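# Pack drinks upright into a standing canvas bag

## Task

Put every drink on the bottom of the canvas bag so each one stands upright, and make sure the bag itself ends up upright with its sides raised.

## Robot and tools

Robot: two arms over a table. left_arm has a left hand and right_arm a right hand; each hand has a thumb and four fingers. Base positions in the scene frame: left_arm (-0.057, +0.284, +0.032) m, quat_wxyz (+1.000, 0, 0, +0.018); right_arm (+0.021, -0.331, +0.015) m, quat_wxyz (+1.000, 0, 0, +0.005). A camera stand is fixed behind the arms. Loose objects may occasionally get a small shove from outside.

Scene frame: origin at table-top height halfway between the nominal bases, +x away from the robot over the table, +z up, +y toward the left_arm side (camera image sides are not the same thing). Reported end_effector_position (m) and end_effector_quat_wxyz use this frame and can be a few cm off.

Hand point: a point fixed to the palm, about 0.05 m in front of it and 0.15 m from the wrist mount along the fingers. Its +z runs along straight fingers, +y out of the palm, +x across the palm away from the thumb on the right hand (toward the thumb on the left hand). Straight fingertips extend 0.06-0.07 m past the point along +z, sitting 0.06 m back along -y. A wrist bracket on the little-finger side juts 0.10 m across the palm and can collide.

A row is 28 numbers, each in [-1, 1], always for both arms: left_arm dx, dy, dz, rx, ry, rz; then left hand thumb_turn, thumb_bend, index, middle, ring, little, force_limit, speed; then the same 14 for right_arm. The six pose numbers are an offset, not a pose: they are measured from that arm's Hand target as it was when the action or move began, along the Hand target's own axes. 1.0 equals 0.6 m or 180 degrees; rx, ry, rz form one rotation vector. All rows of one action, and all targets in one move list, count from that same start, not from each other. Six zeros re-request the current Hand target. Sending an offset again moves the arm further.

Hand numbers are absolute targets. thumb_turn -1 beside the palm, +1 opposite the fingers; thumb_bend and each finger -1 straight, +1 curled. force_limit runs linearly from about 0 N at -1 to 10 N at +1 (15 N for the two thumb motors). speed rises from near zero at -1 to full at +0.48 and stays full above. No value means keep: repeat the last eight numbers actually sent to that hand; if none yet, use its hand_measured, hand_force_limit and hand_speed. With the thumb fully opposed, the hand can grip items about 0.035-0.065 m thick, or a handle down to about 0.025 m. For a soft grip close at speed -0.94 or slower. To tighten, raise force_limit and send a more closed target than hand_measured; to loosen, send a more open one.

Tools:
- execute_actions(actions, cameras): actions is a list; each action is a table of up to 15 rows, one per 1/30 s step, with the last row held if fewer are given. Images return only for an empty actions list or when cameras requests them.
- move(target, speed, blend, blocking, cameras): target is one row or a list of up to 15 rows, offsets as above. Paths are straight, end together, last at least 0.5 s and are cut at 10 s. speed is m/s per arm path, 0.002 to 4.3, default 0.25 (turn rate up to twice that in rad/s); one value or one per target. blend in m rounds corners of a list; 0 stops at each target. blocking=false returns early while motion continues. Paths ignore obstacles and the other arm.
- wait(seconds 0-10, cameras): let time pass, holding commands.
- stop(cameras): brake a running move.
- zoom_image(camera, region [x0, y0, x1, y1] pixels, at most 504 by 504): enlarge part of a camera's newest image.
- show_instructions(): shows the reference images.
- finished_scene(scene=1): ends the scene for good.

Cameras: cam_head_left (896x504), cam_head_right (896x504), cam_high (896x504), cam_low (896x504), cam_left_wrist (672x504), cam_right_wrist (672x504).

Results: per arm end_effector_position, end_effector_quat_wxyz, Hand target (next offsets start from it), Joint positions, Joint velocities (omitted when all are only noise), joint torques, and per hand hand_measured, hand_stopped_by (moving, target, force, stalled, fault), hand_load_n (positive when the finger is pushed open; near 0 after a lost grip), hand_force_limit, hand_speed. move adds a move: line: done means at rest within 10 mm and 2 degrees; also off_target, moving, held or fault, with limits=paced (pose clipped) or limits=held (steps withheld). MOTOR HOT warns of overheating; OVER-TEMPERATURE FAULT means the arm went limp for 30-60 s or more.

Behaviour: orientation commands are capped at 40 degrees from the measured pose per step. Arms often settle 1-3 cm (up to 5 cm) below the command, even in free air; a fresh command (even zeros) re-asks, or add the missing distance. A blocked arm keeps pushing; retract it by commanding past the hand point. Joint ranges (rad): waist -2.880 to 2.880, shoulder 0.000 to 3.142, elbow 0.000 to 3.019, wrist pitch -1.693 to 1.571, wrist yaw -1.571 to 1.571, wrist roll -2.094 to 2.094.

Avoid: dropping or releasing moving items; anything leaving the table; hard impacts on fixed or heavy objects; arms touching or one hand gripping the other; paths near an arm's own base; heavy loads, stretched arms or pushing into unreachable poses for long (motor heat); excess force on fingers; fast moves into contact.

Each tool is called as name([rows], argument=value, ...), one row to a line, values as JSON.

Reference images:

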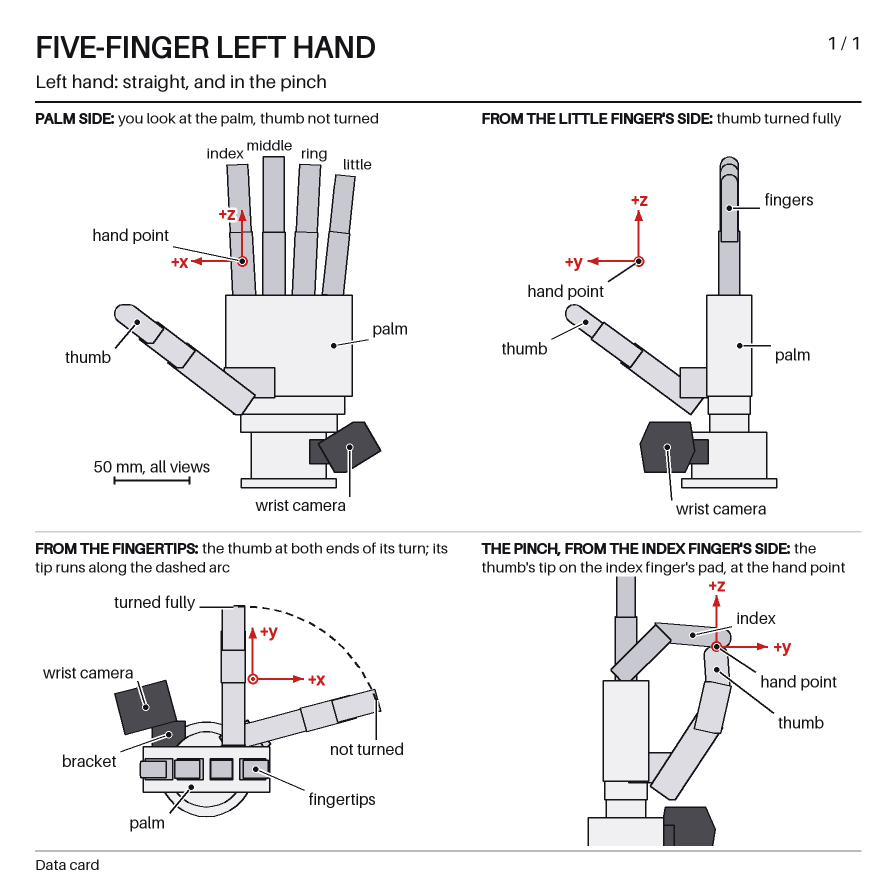

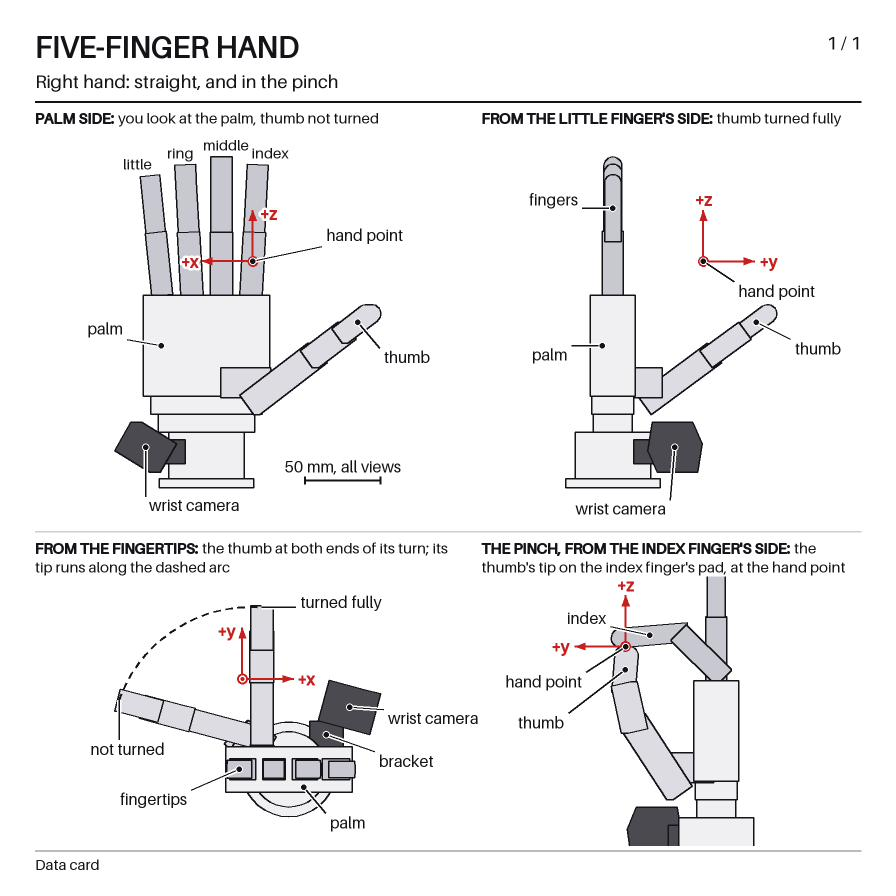

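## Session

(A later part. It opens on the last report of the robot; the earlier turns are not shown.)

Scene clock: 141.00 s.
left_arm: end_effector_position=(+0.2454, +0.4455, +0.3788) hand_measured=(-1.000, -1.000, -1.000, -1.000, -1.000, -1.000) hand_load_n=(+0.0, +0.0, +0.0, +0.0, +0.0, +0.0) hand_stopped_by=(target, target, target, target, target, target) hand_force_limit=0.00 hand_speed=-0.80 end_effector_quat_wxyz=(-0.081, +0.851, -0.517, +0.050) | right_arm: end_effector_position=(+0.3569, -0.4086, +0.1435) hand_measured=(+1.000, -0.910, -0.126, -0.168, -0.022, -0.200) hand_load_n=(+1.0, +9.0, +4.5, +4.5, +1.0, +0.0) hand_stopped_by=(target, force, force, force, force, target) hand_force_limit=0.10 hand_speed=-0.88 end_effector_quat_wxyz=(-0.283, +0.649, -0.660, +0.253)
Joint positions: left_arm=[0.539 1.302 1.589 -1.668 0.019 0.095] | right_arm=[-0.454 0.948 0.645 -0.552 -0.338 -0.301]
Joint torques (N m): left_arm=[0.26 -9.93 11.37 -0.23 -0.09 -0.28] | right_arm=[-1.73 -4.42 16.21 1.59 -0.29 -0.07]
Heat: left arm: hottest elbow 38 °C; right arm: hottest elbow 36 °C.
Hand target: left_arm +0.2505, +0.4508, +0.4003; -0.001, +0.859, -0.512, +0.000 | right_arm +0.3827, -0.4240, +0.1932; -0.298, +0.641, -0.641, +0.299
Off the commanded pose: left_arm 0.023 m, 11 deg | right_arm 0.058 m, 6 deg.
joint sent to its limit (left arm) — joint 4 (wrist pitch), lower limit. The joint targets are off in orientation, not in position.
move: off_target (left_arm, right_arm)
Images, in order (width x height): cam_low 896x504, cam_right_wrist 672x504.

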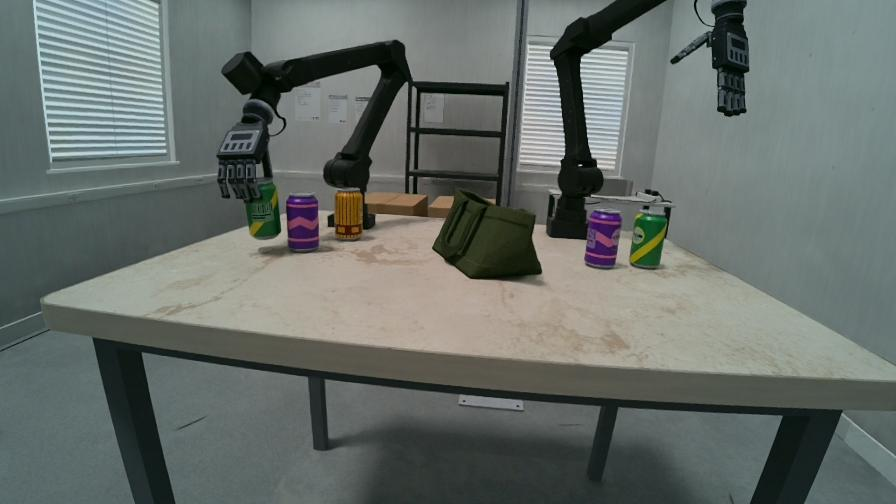

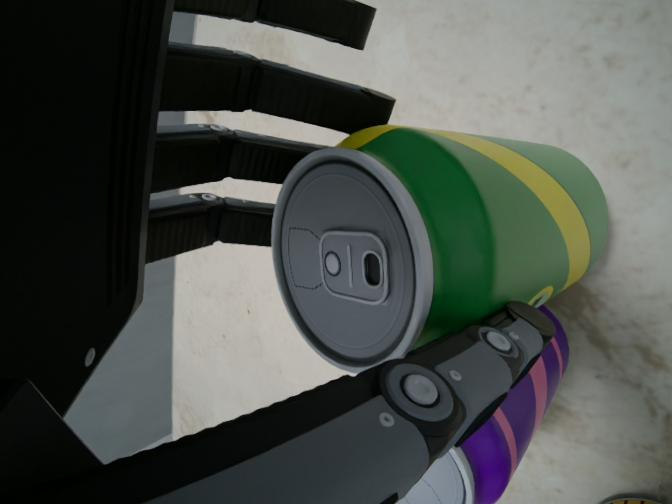

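move(target=[0,0,0,0,0,0,-1,-1,-1,-1,-1,-1,0,-0.8,0,0,0,0,0,0,1,0.6,0.25,0.25,0.35,-0.2,0.4,-0.9], speed=0.12, cameras=["cam_right_wrist","cam_low","cam_high"])

Scene clock: 142.20 s.
left_arm: end_effector_position=(+0.2454, +0.4455, +0.3788) hand_measured=(-1.000, -1.000, -1.000, -1.000, -1.000, -1.000) hand_load_n=(+0.0, -0.5, +0.0, +0.0, +0.0, +0.0) hand_stopped_by=(target, target, target, target, target, target) hand_force_limit=0.00 hand_speed=-0.80 end_effector_quat_wxyz=(-0.081, +0.851, -0.517, +0.050) | right_arm: end_effector_position=(+0.3568, -0.4086, +0.1434) hand_measured=(+1.000, -0.912, -0.110, -0.152, +0.022, -0.200) hand_load_n=(+4.5, +19.0, +6.0, +6.5, +7.5, +0.0) hand_stopped_by=(target, force, force, force, force, target) hand_force_limit=0.40 hand_speed=-0.90 end_effector_quat_wxyz=(-0.282, +0.649, -0.660, +0.253)
Joint positions: left_arm=[0.539 1.302 1.589 -1.668 0.019 0.095] | right_arm=[-0.454 0.948 0.645 -0.552 -0.338 -0.302]
Joint torques (N m): left_arm=[0.21 -9.93 11.37 -0.25 -0.08 -0.28] | right_arm=[-1.73 -4.42 16.2 1.61 -0.29 -0.08]
Heat: left arm: hottest elbow 38 °C; right arm: hottest elbow 36 °C.
Hand target: left_arm +0.2505, +0.4508, +0.4003; -0.001, +0.859, -0.512, +0.000 | right_arm +0.3827, -0.4240, +0.1933; -0.298, +0.641, -0.641, +0.299
Off the commanded pose: left_arm 0.023 m, 11 deg | right_arm 0.058 m, 6 deg.
joint sent to its limit (left arm) — joint 4 (wrist pitch), lower limit. The joint targets are off in orientation, not in position.
move: off_target (left_arm, right_arm)
Images, in order (width x height): cam_high 896x504, cam_low 896x504, cam_right_wrist 672x504.

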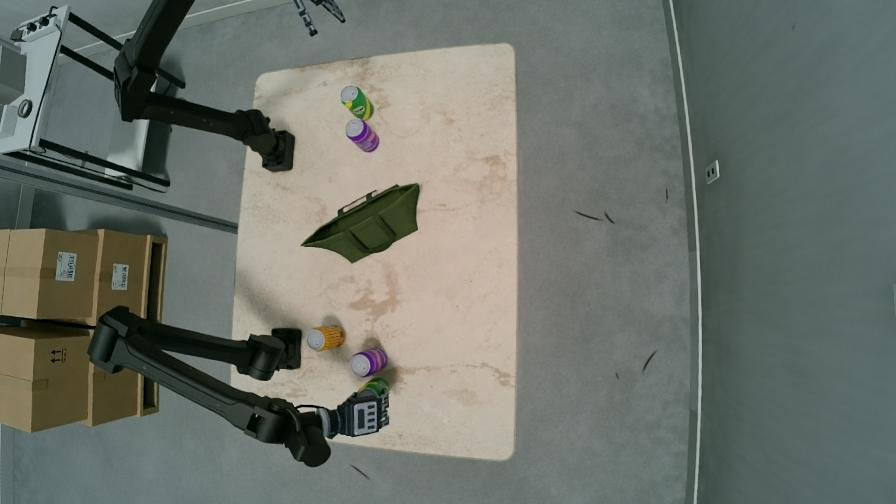

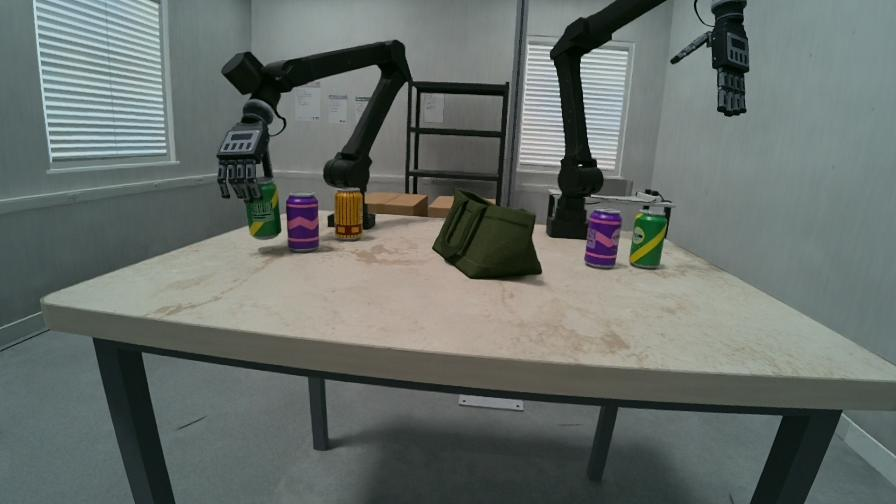

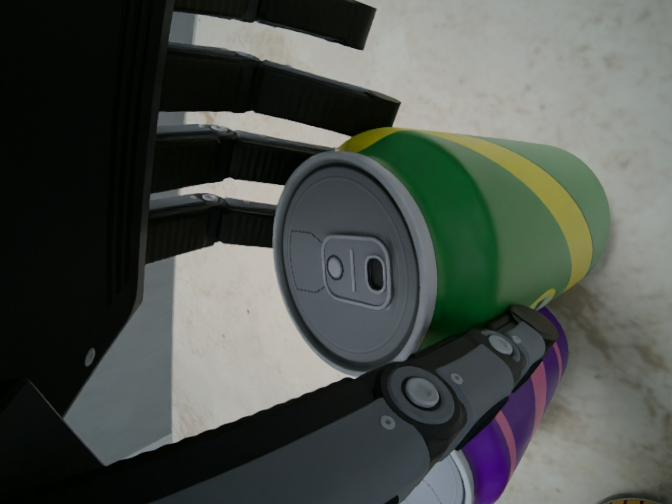

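move(target=[0.562,0.242,0.217,0,0,0.518,-1,-1,-1,-1,-1,-1,0,-0.8,0,0,0,0,0,0,1,-0.918,0.25,0.25,0.35,-0.2,0.4,-0.9], speed=0.2, cameras=["all"])

Scene clock: 151.83 s.
left_arm: end_effector_position=(+0.2666, +0.0961, +0.2562) hand_measured=(-1.000, -1.000, -1.000, -1.000, -1.000, -1.000) hand_load_n=(+0.0, +0.0, +0.0, +0.0, +0.0, +0.0) hand_stopped_by=(target, target, target, target, target, target) hand_force_limit=0.00 hand_speed=-0.80 end_effector_quat_wxyz=(-0.019, -0.226, +0.974, +0.021) | right_arm: end_effector_position=(+0.3568, -0.4086, +0.1434) hand_measured=(+1.000, -0.922, -0.110, -0.152, +0.022, -0.200) hand_load_n=(+4.0, +15.0, +4.5, +5.0, +6.5, +0.0) hand_stopped_by=(target, force, force, force, force, target) hand_force_limit=0.40 hand_speed=-0.90 end_effector_quat_wxyz=(-0.282, +0.649, -0.660, +0.253)
Joint positions: left_arm=[-0.58 1.534 1.473 -1.568 -0.003 0.571] | right_arm=[-0.454 0.948 0.645 -0.552 -0.338 -0.302]
Joint torques (N m): left_arm=[-0.5 -13.04 11.25 0.08 0.08 0.04] | right_arm=[-1.73 -4.42 16.23 1.62 -0.29 -0.08]
Heat: left arm: hottest elbow 38 °C; right arm: hottest elbow 38 °C.
Hand target: left_arm +0.2832, +0.0853, +0.2697; +0.000, -0.218, +0.976, +0.001 | right_arm +0.3827, -0.4240, +0.1933; -0.299, +0.641, -0.641, +0.299
Off the commanded pose: left_arm 0.024 m, 3 deg | right_arm 0.058 m, 6 deg.
move: off_target (left_arm, right_arm)

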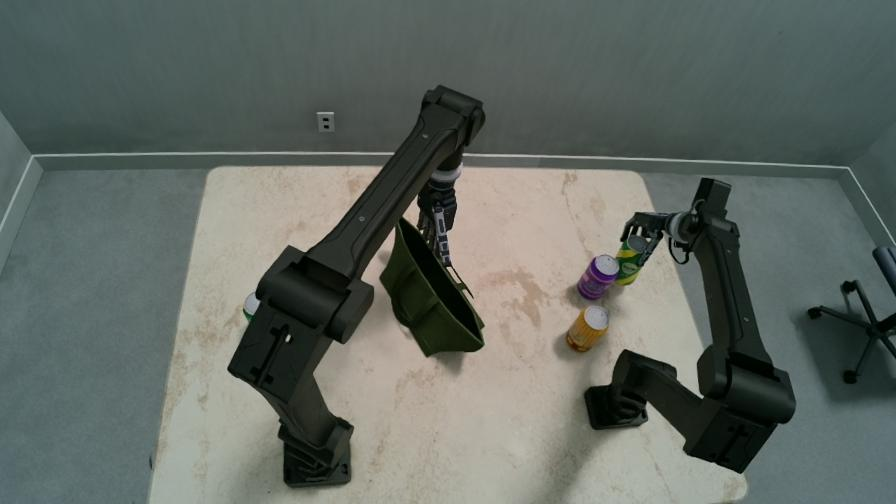

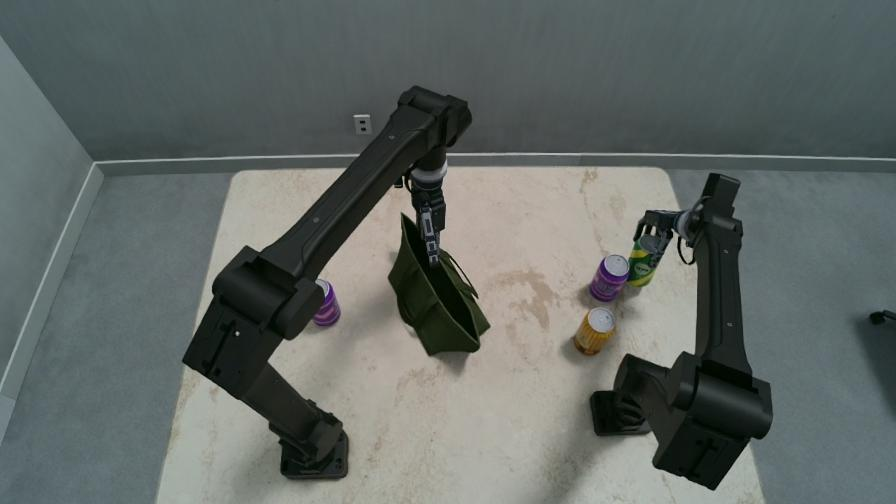

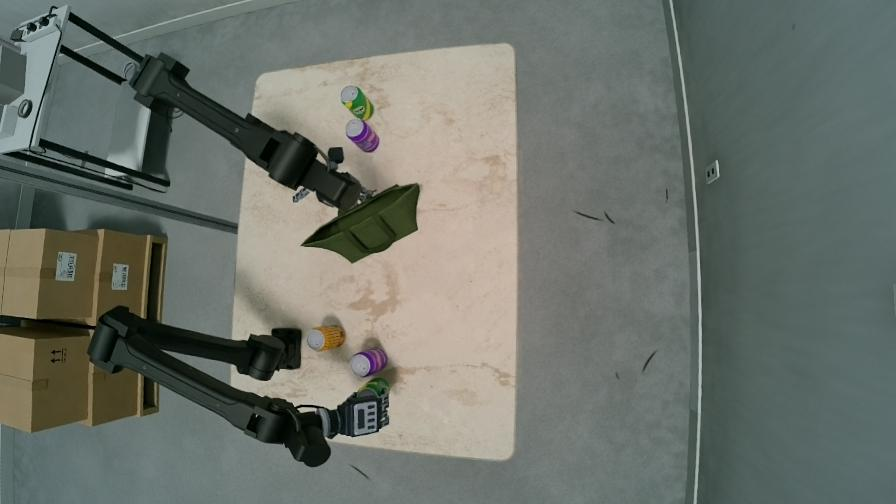

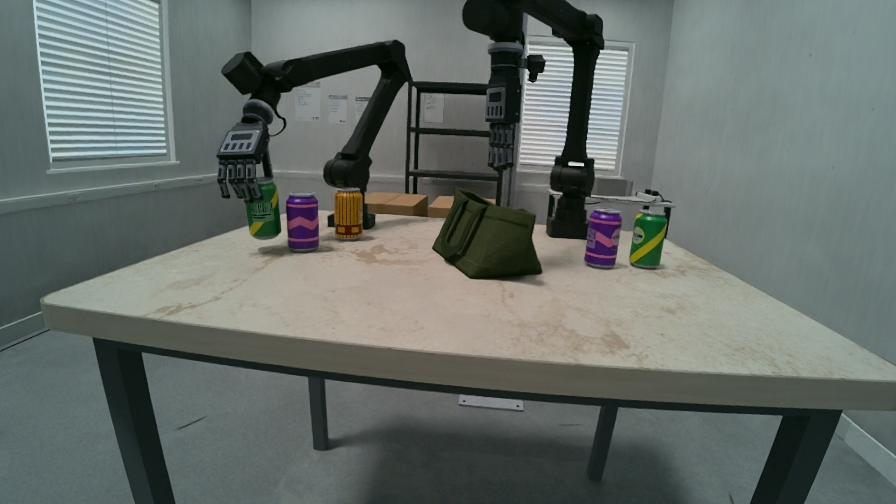

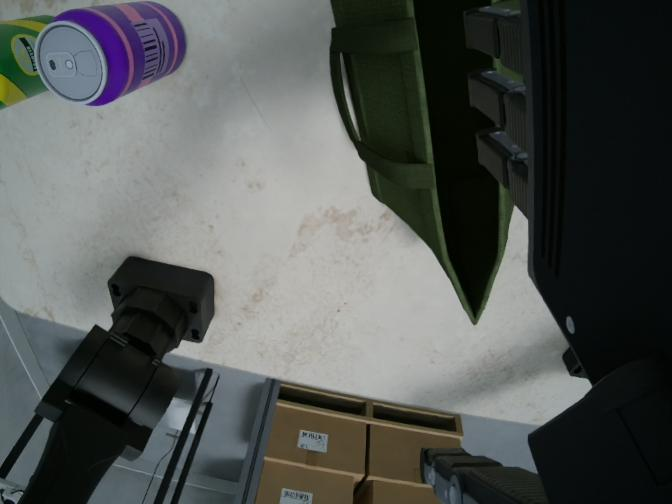

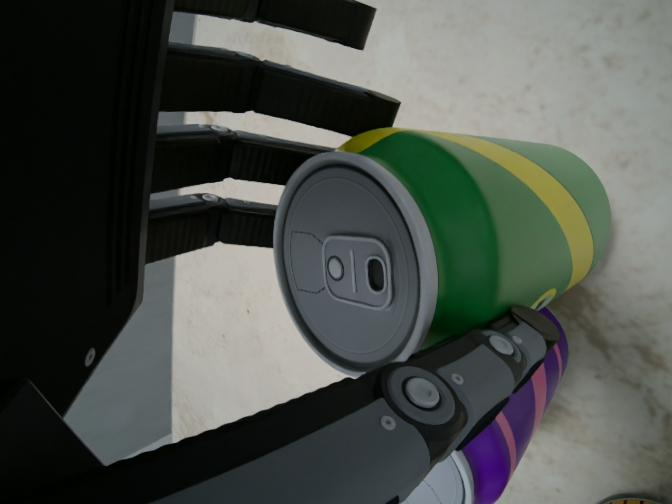

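move([
  [-0.0168,-0.0283,0,0,0,0,-1,-1,-1,-1,-1,-1,0,-0.8,0,0,0,0,0,0,1,-0.918,0.25,0.25,0.35,-0.2,0.4,-0.9],
  [-0.0168,-0.0283,0.05,0,0,0,-1,-1,-1,-1,-1,-1,0,-0.8,0,0,0,0,0,0,1,-0.918,0.25,0.25,0.35,-0.2,0.4,-0.9],
], speed=0.1, cameras=["cam_left_wrist","cam_head_right","cam_low"])

Scene clock: 160.57 s.
left_arm: end_effector_position=(+0.2975, +0.0775, +0.2448) hand_measured=(-1.000, -1.000, -1.000, -1.000, -1.000, -1.000) hand_load_n=(+0.0, +0.0, +0.0, +0.0, +0.0, +0.0) hand_stopped_by=(target, target, target, target, target, target) hand_force_limit=0.00 hand_speed=-0.80 end_effector_quat_wxyz=(+0.001, -0.226, +0.974, +0.002) | right_arm: end_effector_position=(+0.3568, -0.4086, +0.1434) hand_measured=(+1.000, -0.922, -0.110, -0.152, +0.022, -0.200) hand_load_n=(+4.0, +14.5, +4.5, +5.0, +6.5, +0.0) hand_stopped_by=(target, force, force, force, force, target) hand_force_limit=0.40 hand_speed=-0.90 end_effector_quat_wxyz=(-0.282, +0.649, -0.660, +0.253)
Joint positions: left_arm=[-0.58 1.59 1.521 -1.503 -0.003 0.572] | right_arm=[-0.454 0.948 0.645 -0.552 -0.338 -0.302]
Joint torques (N m): left_arm=[-0.56 -13.92 7.32 0.34 0.1 0] | right_arm=[-1.73 -4.48 16.2 1.62 -0.29 -0.07]
Heat: left arm: hottest elbow 38 °C; right arm: hottest elbow 39 °C.
Hand target: left_arm +0.2995, +0.0743, +0.2396; +0.000, -0.218, +0.976, +0.001 | right_arm +0.3827, -0.4240, +0.1933; -0.299, +0.641, -0.641, +0.299
Off the commanded pose: left_arm 0.006 m, 1 deg | right_arm 0.058 m, 6 deg.
move: off_target (right_arm)
Images, in order (width x height): cam_head_right 896x504, cam_low 896x504, cam_left_wrist 672x504.

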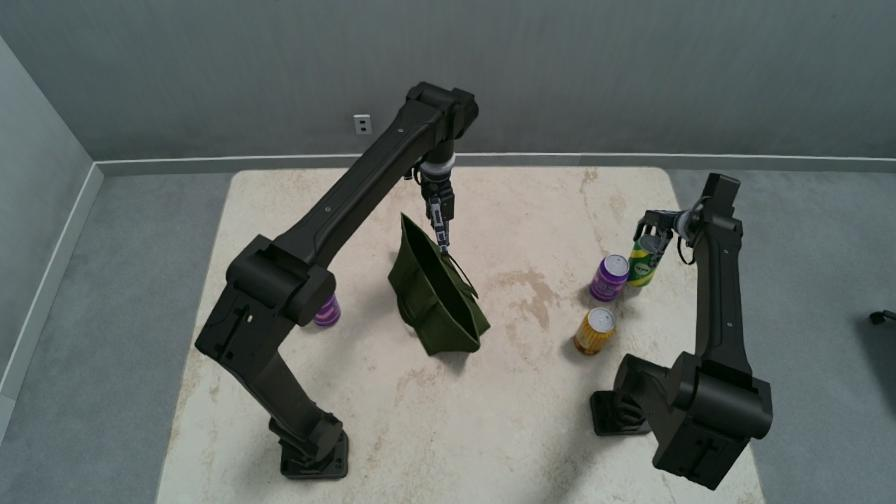

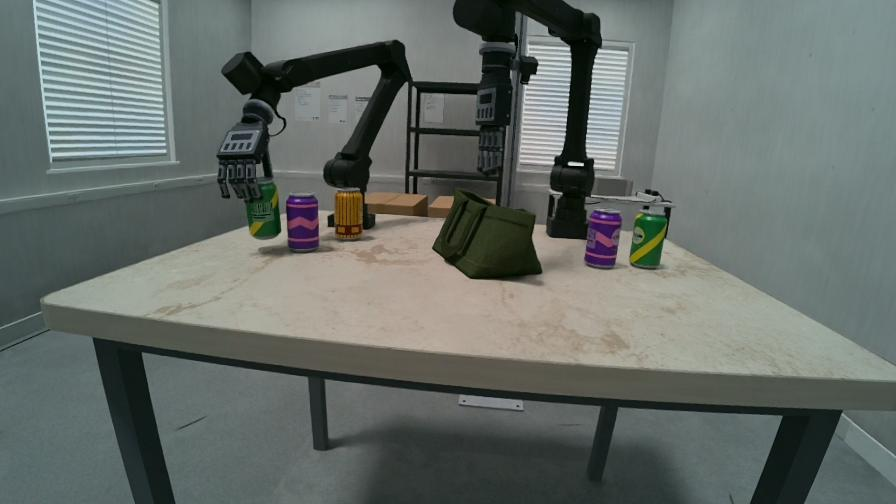

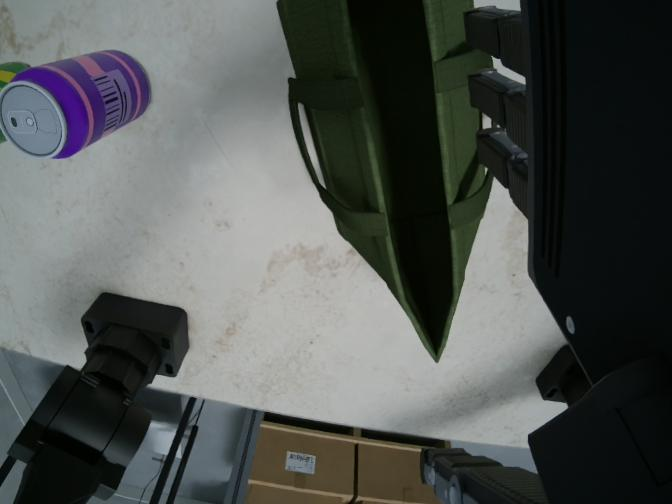

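move([
  [0,0.0233,0,0,0,0,-1,-1,-1,-1,-1,-1,0,-0.8,0,0,0,0,0,0,1,-0.918,0.25,0.25,0.35,-0.2,0.4,-0.9],
  [0,0.0233,0.05,0,0,0,-1,-1,-1,-1,-1,-1,0,-0.8,0,0,0,0,0,0,1,-0.918,0.25,0.25,0.35,-0.2,0.4,-0.9],
], speed=0.1, cameras=["cam_left_wrist"])

Scene clock: 163.00 s.
left_arm: end_effector_position=(+0.2898, +0.0846, +0.2094) hand_measured=(-1.000, -1.000, -1.000, -1.000, -1.000, -1.000) hand_load_n=(+0.0, +0.0, +0.0, +0.0, -0.5, +0.0) hand_stopped_by=(target, target, target, target, target, target) hand_force_limit=0.00 hand_speed=-0.80 end_effector_quat_wxyz=(-0.004, -0.220, +0.975, +0.006) | right_arm: end_effector_position=(+0.3568, -0.4086, +0.1434) hand_measured=(+1.000, -0.922, -0.110, -0.152, +0.022, -0.200) hand_load_n=(+3.5, +15.0, +4.5, +5.0, +6.5, +0.0) hand_stopped_by=(target, force, force, force, force, target) hand_force_limit=0.40 hand_speed=-0.90 end_effector_quat_wxyz=(-0.282, +0.649, -0.660, +0.253)
Joint positions: left_arm=[-0.577 1.584 1.418 -1.42 -0.003 0.586] | right_arm=[-0.454 0.948 0.645 -0.552 -0.338 -0.302]
Joint torques (N m): left_arm=[0.5 -14.92 7.2 0.24 0.09 0.01] | right_arm=[-1.79 -4.42 16.2 1.62 -0.29 -0.07]
Heat: left arm: hottest elbow 37 °C; right arm: hottest elbow 39 °C.
Hand target: left_arm +0.2936, +0.0870, +0.2097; +0.000, -0.218, +0.976, +0.001 | right_arm +0.3827, -0.4240, +0.1933; -0.299, +0.641, -0.641, +0.299
Off the commanded pose: left_arm 0.004 m, 1 deg | right_arm 0.058 m, 6 deg.
move: off_target (right_arm)
Images, in order (width x height): cam_left_wrist 672x504.

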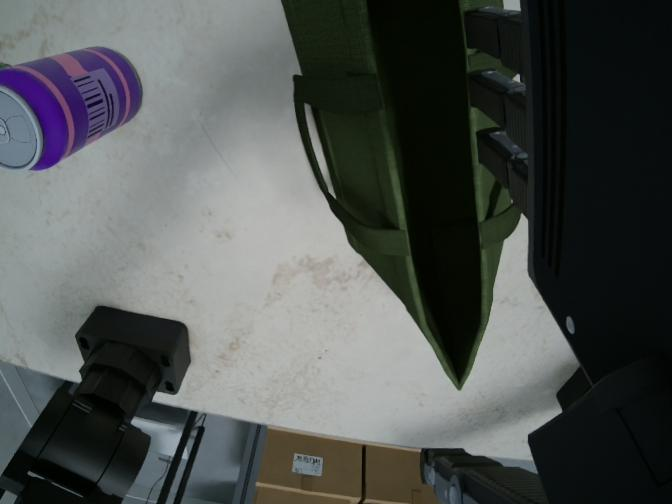

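move([
  [0,0,-0.05,0,0,0,-1,-1,-1,-1,-1,-1,0,-0.8,0,0,0,0,0,0,1,-0.918,0.25,0.25,0.35,-0.2,0.4,-0.9],
  [0,0.047,-0.05,0,0,0,-1,-1,-1,-1,-1,-1,0,-0.8,0,0,0,0,0,0,1,-0.918,0.25,0.25,0.35,-0.2,0.4,-0.9],
  [0,0.047,0.0,0,0,0,-1,-1,-1,-1,-1,-1,0,-0.8,0,0,0,0,0,0,1,-0.918,0.25,0.25,0.35,-0.2,0.4,-0.9],
], speed=0.12, cameras=["cam_left_wrist","cam_head_right"])

Scene clock: 166.33 s.
left_arm: end_effector_position=(+0.2780, +0.1116, +0.2129) hand_measured=(-1.000, -1.000, -1.000, -1.000, -1.000, -1.000) hand_load_n=(+0.0, +0.0, +0.0, +0.0, +0.0, +0.0) hand_stopped_by=(target, target, target, target, target, target) hand_force_limit=0.00 hand_speed=-0.80 end_effector_quat_wxyz=(-0.001, -0.222, +0.975, +0.003) | right_arm: end_effector_position=(+0.3568, -0.4086, +0.1434) hand_measured=(+1.000, -0.922, -0.110, -0.152, +0.022, -0.200) hand_load_n=(+4.0, +15.0, +4.5, +4.5, +6.5, +0.0) hand_stopped_by=(target, force, force, force, force, target) hand_force_limit=0.40 hand_speed=-0.90 end_effector_quat_wxyz=(-0.282, +0.649, -0.660, +0.253)
Joint positions: left_arm=[-0.538 1.515 1.349 -1.41 -0.004 0.622] | right_arm=[-0.454 0.948 0.645 -0.552 -0.338 -0.302]
Joint torques (N m): left_arm=[0.21 -12.98 7.25 0.38 0.1 0.02] | right_arm=[-1.79 -4.42 16.2 1.63 -0.29 -0.08]
Heat: left arm: hottest elbow 37 °C; right arm: hottest elbow 40 °C.
Hand target: left_arm +0.2816, +0.1125, +0.2097; +0.000, -0.218, +0.976, +0.001 | right_arm +0.3827, -0.4240, +0.1933; -0.299, +0.641, -0.641, +0.299
Off the commanded pose: left_arm 0.005 m, 1 deg | right_arm 0.058 m, 6 deg.
move: off_target (right_arm)
Images, in order (width x height): cam_head_right 896x504, cam_left_wrist 672x504.

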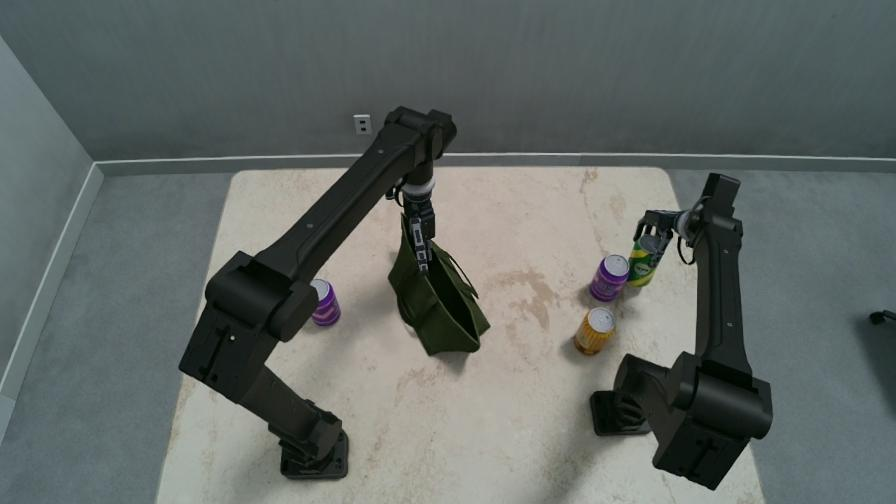

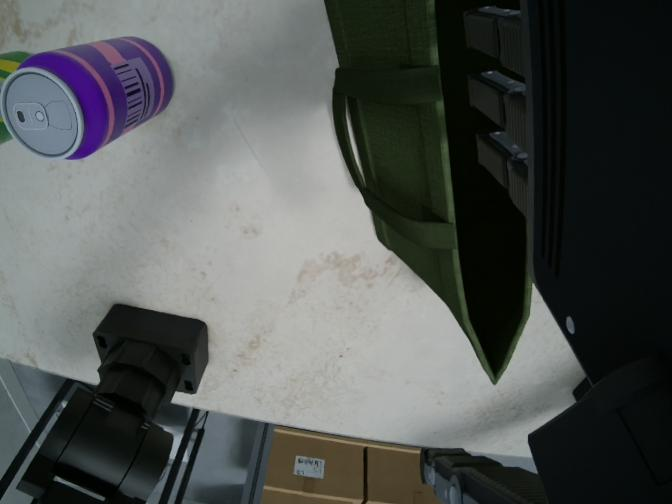

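move([
  [0,0,0.09,0,0,0,-1,-1,-1,-1,-1,-1,0,-0.8,0,0,0,0,0,0,1,-0.918,0.25,0.25,0.35,-0.2,0.4,-0.9],
], speed=0.1, cameras=["cam_left_wrist","cam_head_right","cam_low"])

Scene clock: 167.93 s.
left_arm: end_effector_position=(+0.2779, +0.1117, +0.1588) hand_measured=(-1.000, -1.000, -1.000, -1.000, -1.000, -1.000) hand_load_n=(+0.0, +0.0, +0.0, +0.0, +0.0, +0.0) hand_stopped_by=(target, target, target, target, target, target) hand_force_limit=0.00 hand_speed=-0.80 end_effector_quat_wxyz=(-0.001, -0.222, +0.975, +0.003) | right_arm: end_effector_position=(+0.3568, -0.4086, +0.1434) hand_measured=(+1.000, -0.922, -0.110, -0.152, +0.022, -0.200) hand_load_n=(+4.0, +15.0, +5.0, +5.0, +6.5, +0.0) hand_stopped_by=(target, force, force, force, force, target) hand_force_limit=0.40 hand_speed=-0.90 end_effector_quat_wxyz=(-0.282, +0.649, -0.660, +0.253)
Joint positions: left_arm=[-0.538 1.548 1.241 -1.269 -0.004 0.622] | right_arm=[-0.454 0.948 0.645 -0.552 -0.338 -0.302]
Joint torques (N m): left_arm=[0.26 -13.16 7.1 0.28 0.1 0.02] | right_arm=[-1.79 -4.42 16.21 1.62 -0.29 -0.07]
Heat: left arm: hottest elbow 37 °C; right arm: hottest elbow 40 °C.
Hand target: left_arm +0.2816, +0.1126, +0.1556; +0.000, -0.218, +0.976, +0.001 | right_arm +0.3827, -0.4240, +0.1933; -0.299, +0.641, -0.641, +0.299
Off the commanded pose: left_arm 0.005 m, 1 deg | right_arm 0.058 m, 6 deg.
move: off_target (right_arm)
Images, in order (width x height): cam_head_right 896x504, cam_low 896x504, cam_left_wrist 672x504.

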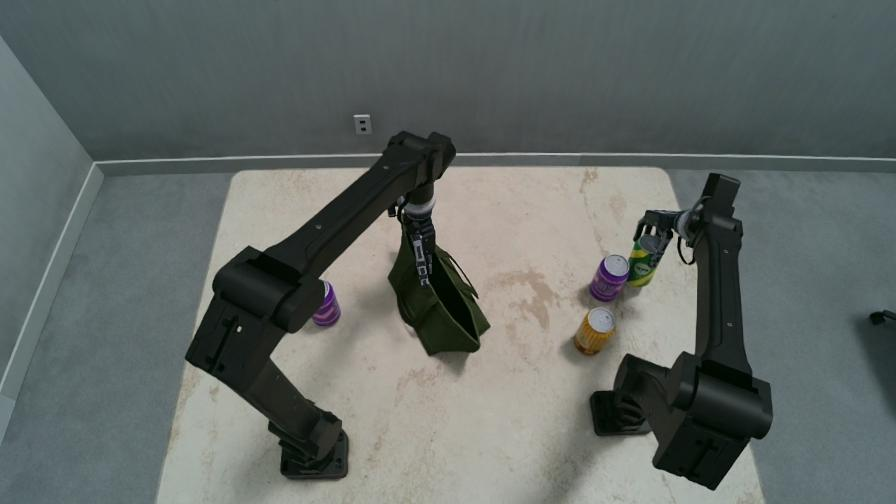

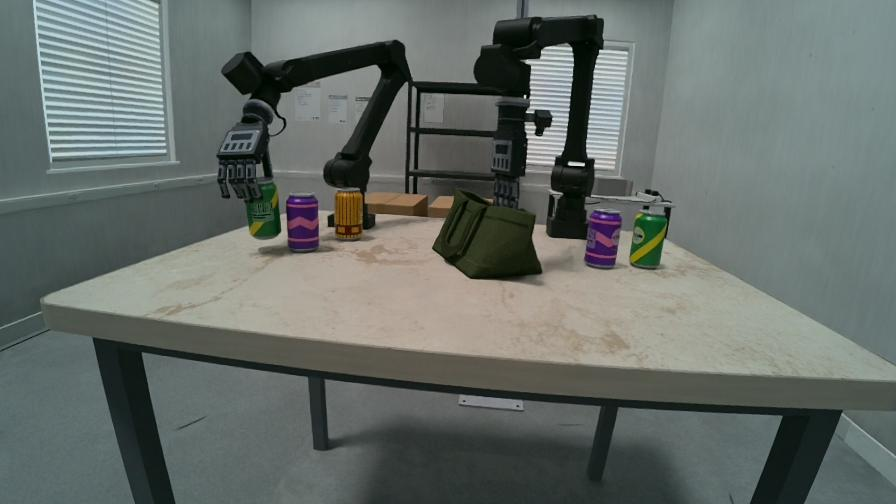

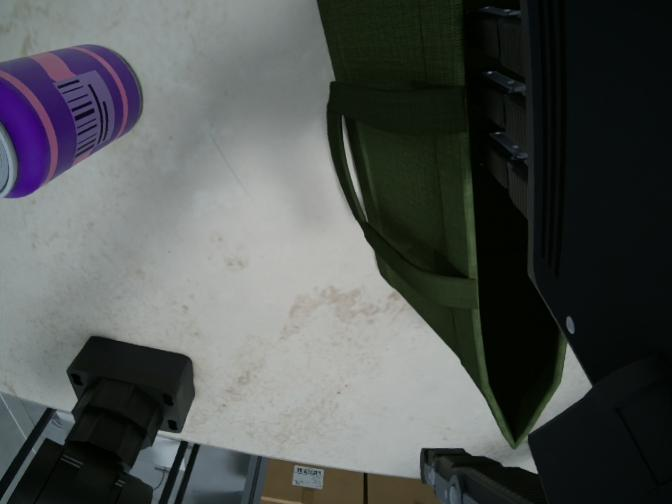

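move([
  [0,0.09,0,0,0,0,-1,-1,-1,-1,-1,-1,0,-0.8,0,0,0,0,0,0,1,-0.918,0.25,0.25,0.35,-0.2,0.4,-0.9],
], speed=0.08, cameras=["cam_left_wrist","cam_head_right","cam_low","cam_high"])

Scene clock: 169.60 s.
left_arm: end_effector_position=(+0.2556, +0.1590, +0.1530) hand_measured=(-1.000, -1.000, -1.000, -1.000, -1.000, -1.000) hand_load_n=(+0.0, +0.0, +0.0, +0.0, +0.0, +0.0) hand_stopped_by=(target, target, target, target, target, target) hand_force_limit=0.00 hand_speed=-0.80 end_effector_quat_wxyz=(-0.009, -0.221, +0.975, +0.008) | right_arm: end_effector_position=(+0.3568, -0.4086, +0.1434) hand_measured=(+1.000, -0.922, -0.110, -0.152, +0.022, -0.200) hand_load_n=(+4.0, +15.0, +5.0, +4.5, +6.5, +0.0) hand_stopped_by=(target, force, force, force, force, target) hand_force_limit=0.40 hand_speed=-0.90 end_effector_quat_wxyz=(-0.282, +0.649, -0.660, +0.253)
Joint positions: left_arm=[-0.462 1.463 1.125 -1.257 -0.003 0.7] | right_arm=[-0.454 0.948 0.645 -0.552 -0.338 -0.302]
Joint torques (N m): left_arm=[0.44 -13.33 6.84 0.28 0.05 0.04] | right_arm=[-1.79 -4.42 16.2 1.63 -0.29 -0.07]
Heat: left arm: hottest elbow 37 °C; right arm: hottest elbow 40 °C.
Hand target: left_arm +0.2586, +0.1614, +0.1558; +0.000, -0.218, +0.976, +0.001 | right_arm +0.3827, -0.4240, +0.1933; -0.299, +0.641, -0.641, +0.299
Off the commanded pose: left_arm 0.005 m, 1 deg | right_arm 0.058 m, 6 deg.
move: off_target (right_arm)
Images, in order (width x height): cam_head_right 896x504, cam_high 896x504, cam_low 896x504, cam_left_wrist 672x504.

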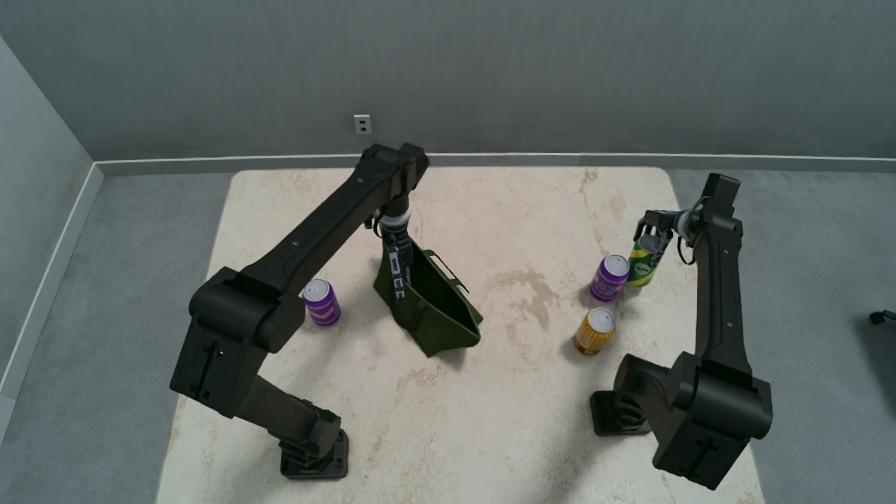

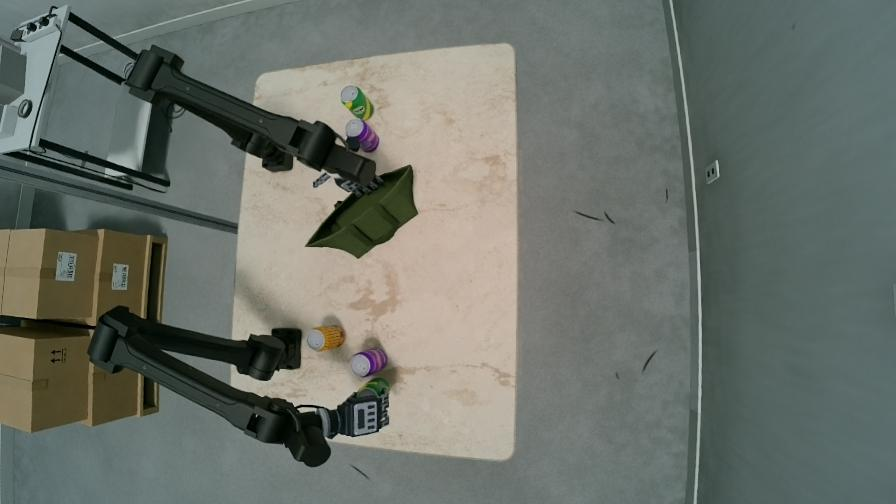

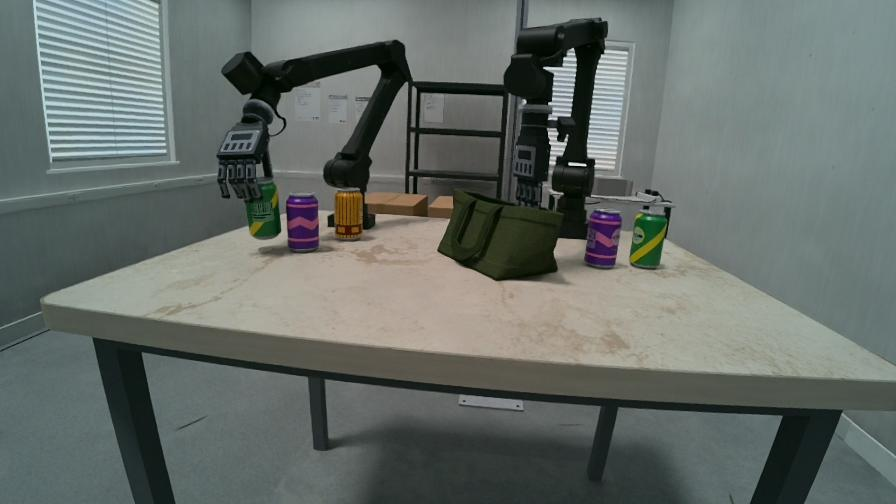

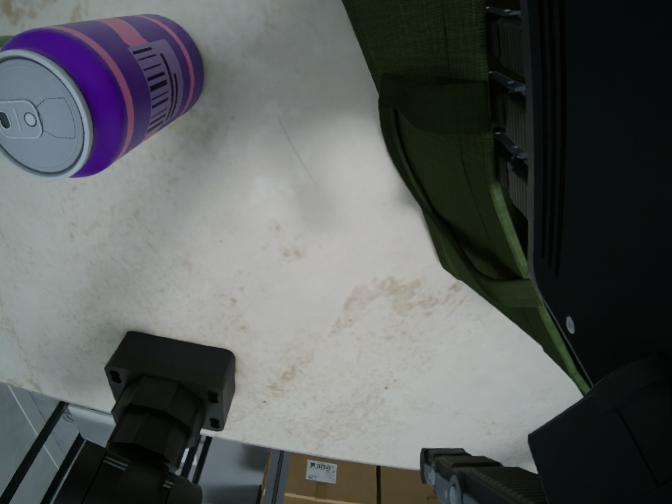

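zoom_image(camera="cam_head_right", region=[340, 200, 520, 380])

zoom_image(camera="cam_high", region=[280, 130, 440, 280])

Scaled by 2.800 from the camera's 896x504 image, which has a finer 1280x720 frame.

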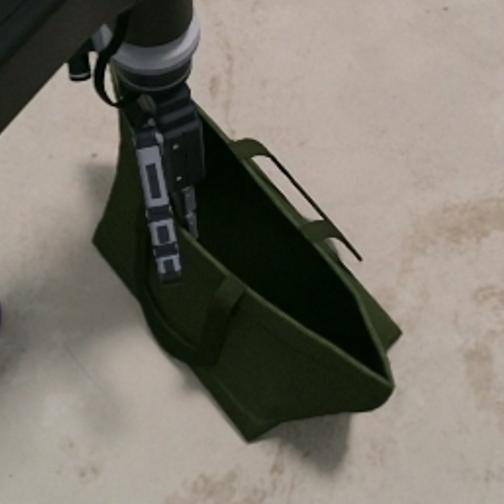

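Scaled by 3.150 from the camera's 896x504 image, which has a finer 1280x720 frame.

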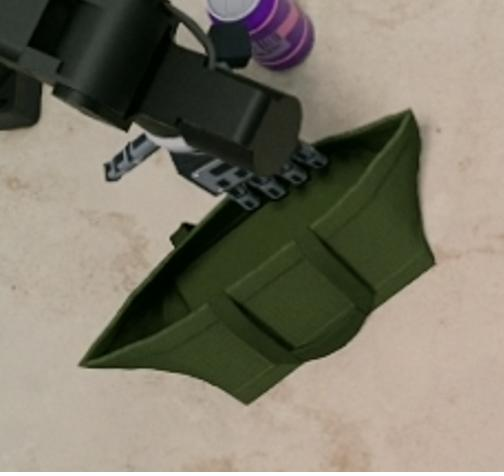

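move([
  [0,-0.02,0,0,0,0,-1,-1,-1,-1,-1,-1,0,-0.8,0,0,0,0,0,0,1,-0.918,0.25,0.25,0.35,1,0.4,-0.5],
  [0,-0.02,-0.22,0,0,0,-1,-1,-1,-1,-1,-1,0,-0.8,0,0,0,0,0,0,1,-0.918,0.25,0.25,0.35,1,0.4,-0.5],
], speed=0.12, cameras=["cam_left_wrist","cam_head_right","cam_low","cam_high"])

Scene clock: 177.00 s.
left_arm: end_effector_position=(+0.2541, +0.1586, +0.2671) hand_measured=(-1.000, -1.000, -1.000, -1.000, -1.000, -1.000) hand_load_n=(-0.5, +0.0, +0.0, +0.0, +0.0, +0.0) hand_stopped_by=(target, target, target, target, target, target) hand_force_limit=0.00 hand_speed=-0.80 end_effector_quat_wxyz=(-0.020, -0.219, +0.975, +0.017) | right_arm: end_effector_position=(+0.3568, -0.4086, +0.1434) hand_measured=(+1.000, -0.922, -0.110, -0.152, +0.022, +1.000) hand_load_n=(+4.0, +15.0, +5.0, +5.0, +6.5, +0.5) hand_stopped_by=(target, force, force, force, force, target) hand_force_limit=0.40 hand_speed=-0.50 end_effector_quat_wxyz=(-0.282, +0.649, -0.660, +0.253)
Joint positions: left_arm=[-0.465 1.424 1.384 -1.583 -0.002 0.701] | right_arm=[-0.454 0.948 0.645 -0.552 -0.338 -0.302]
Joint torques (N m): left_arm=[-0.85 -12.57 11.25 -0.68 0.07 -0.18] | right_arm=[-1.73 -4.42 16.2 1.63 -0.29 -0.08]
Heat: left arm: hottest elbow 36 °C; right arm: hottest elbow 41 °C.
Hand target: left_arm +0.2638, +0.1504, +0.2877; +0.000, -0.218, +0.976, +0.001 | right_arm +0.3827, -0.4240, +0.1933; -0.298, +0.641, -0.641, +0.299
Off the commanded pose: left_arm 0.024 m, 3 deg | right_arm 0.058 m, 6 deg.
move: off_target (left_arm, right_arm)
Images, in order (width x height): cam_head_right 896x504, cam_high 896x504, cam_low 896x504, cam_left_wrist 672x504.

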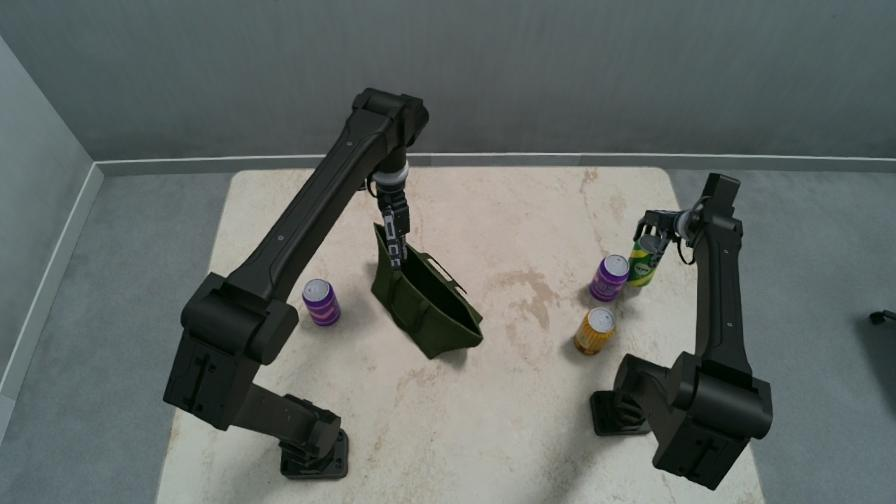

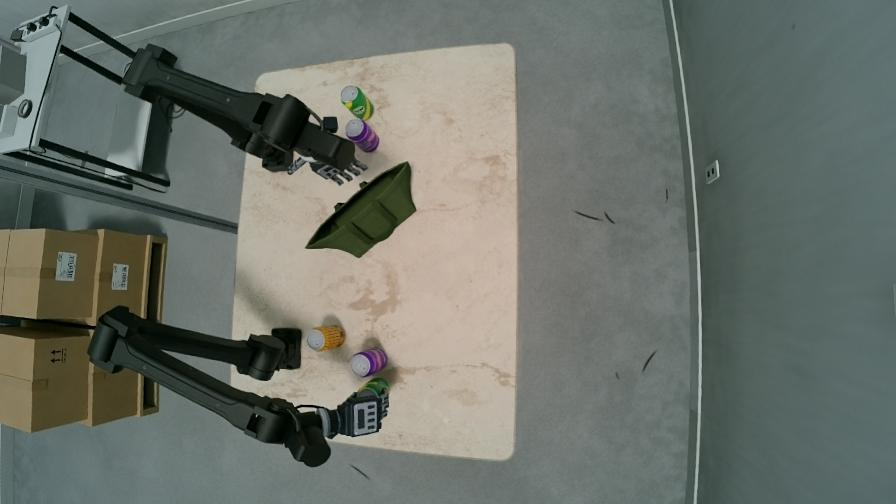

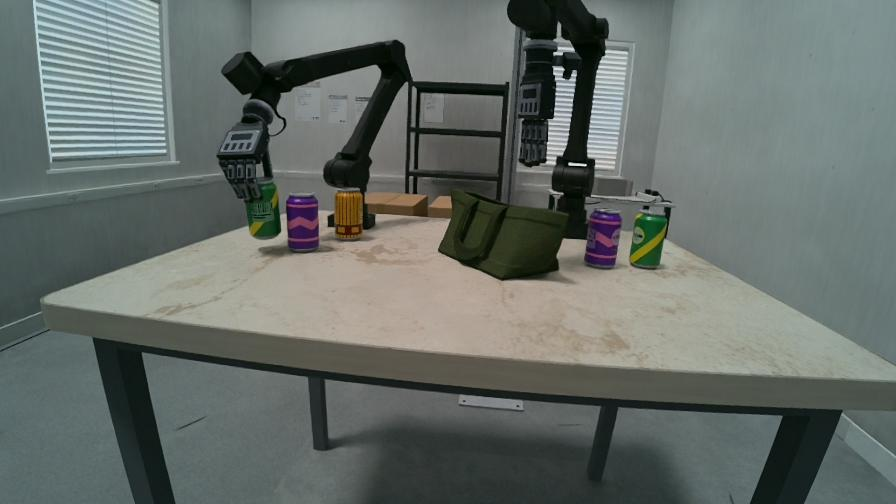

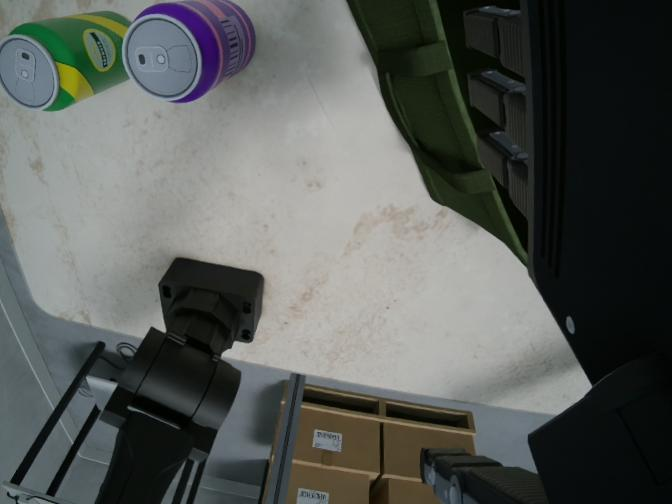

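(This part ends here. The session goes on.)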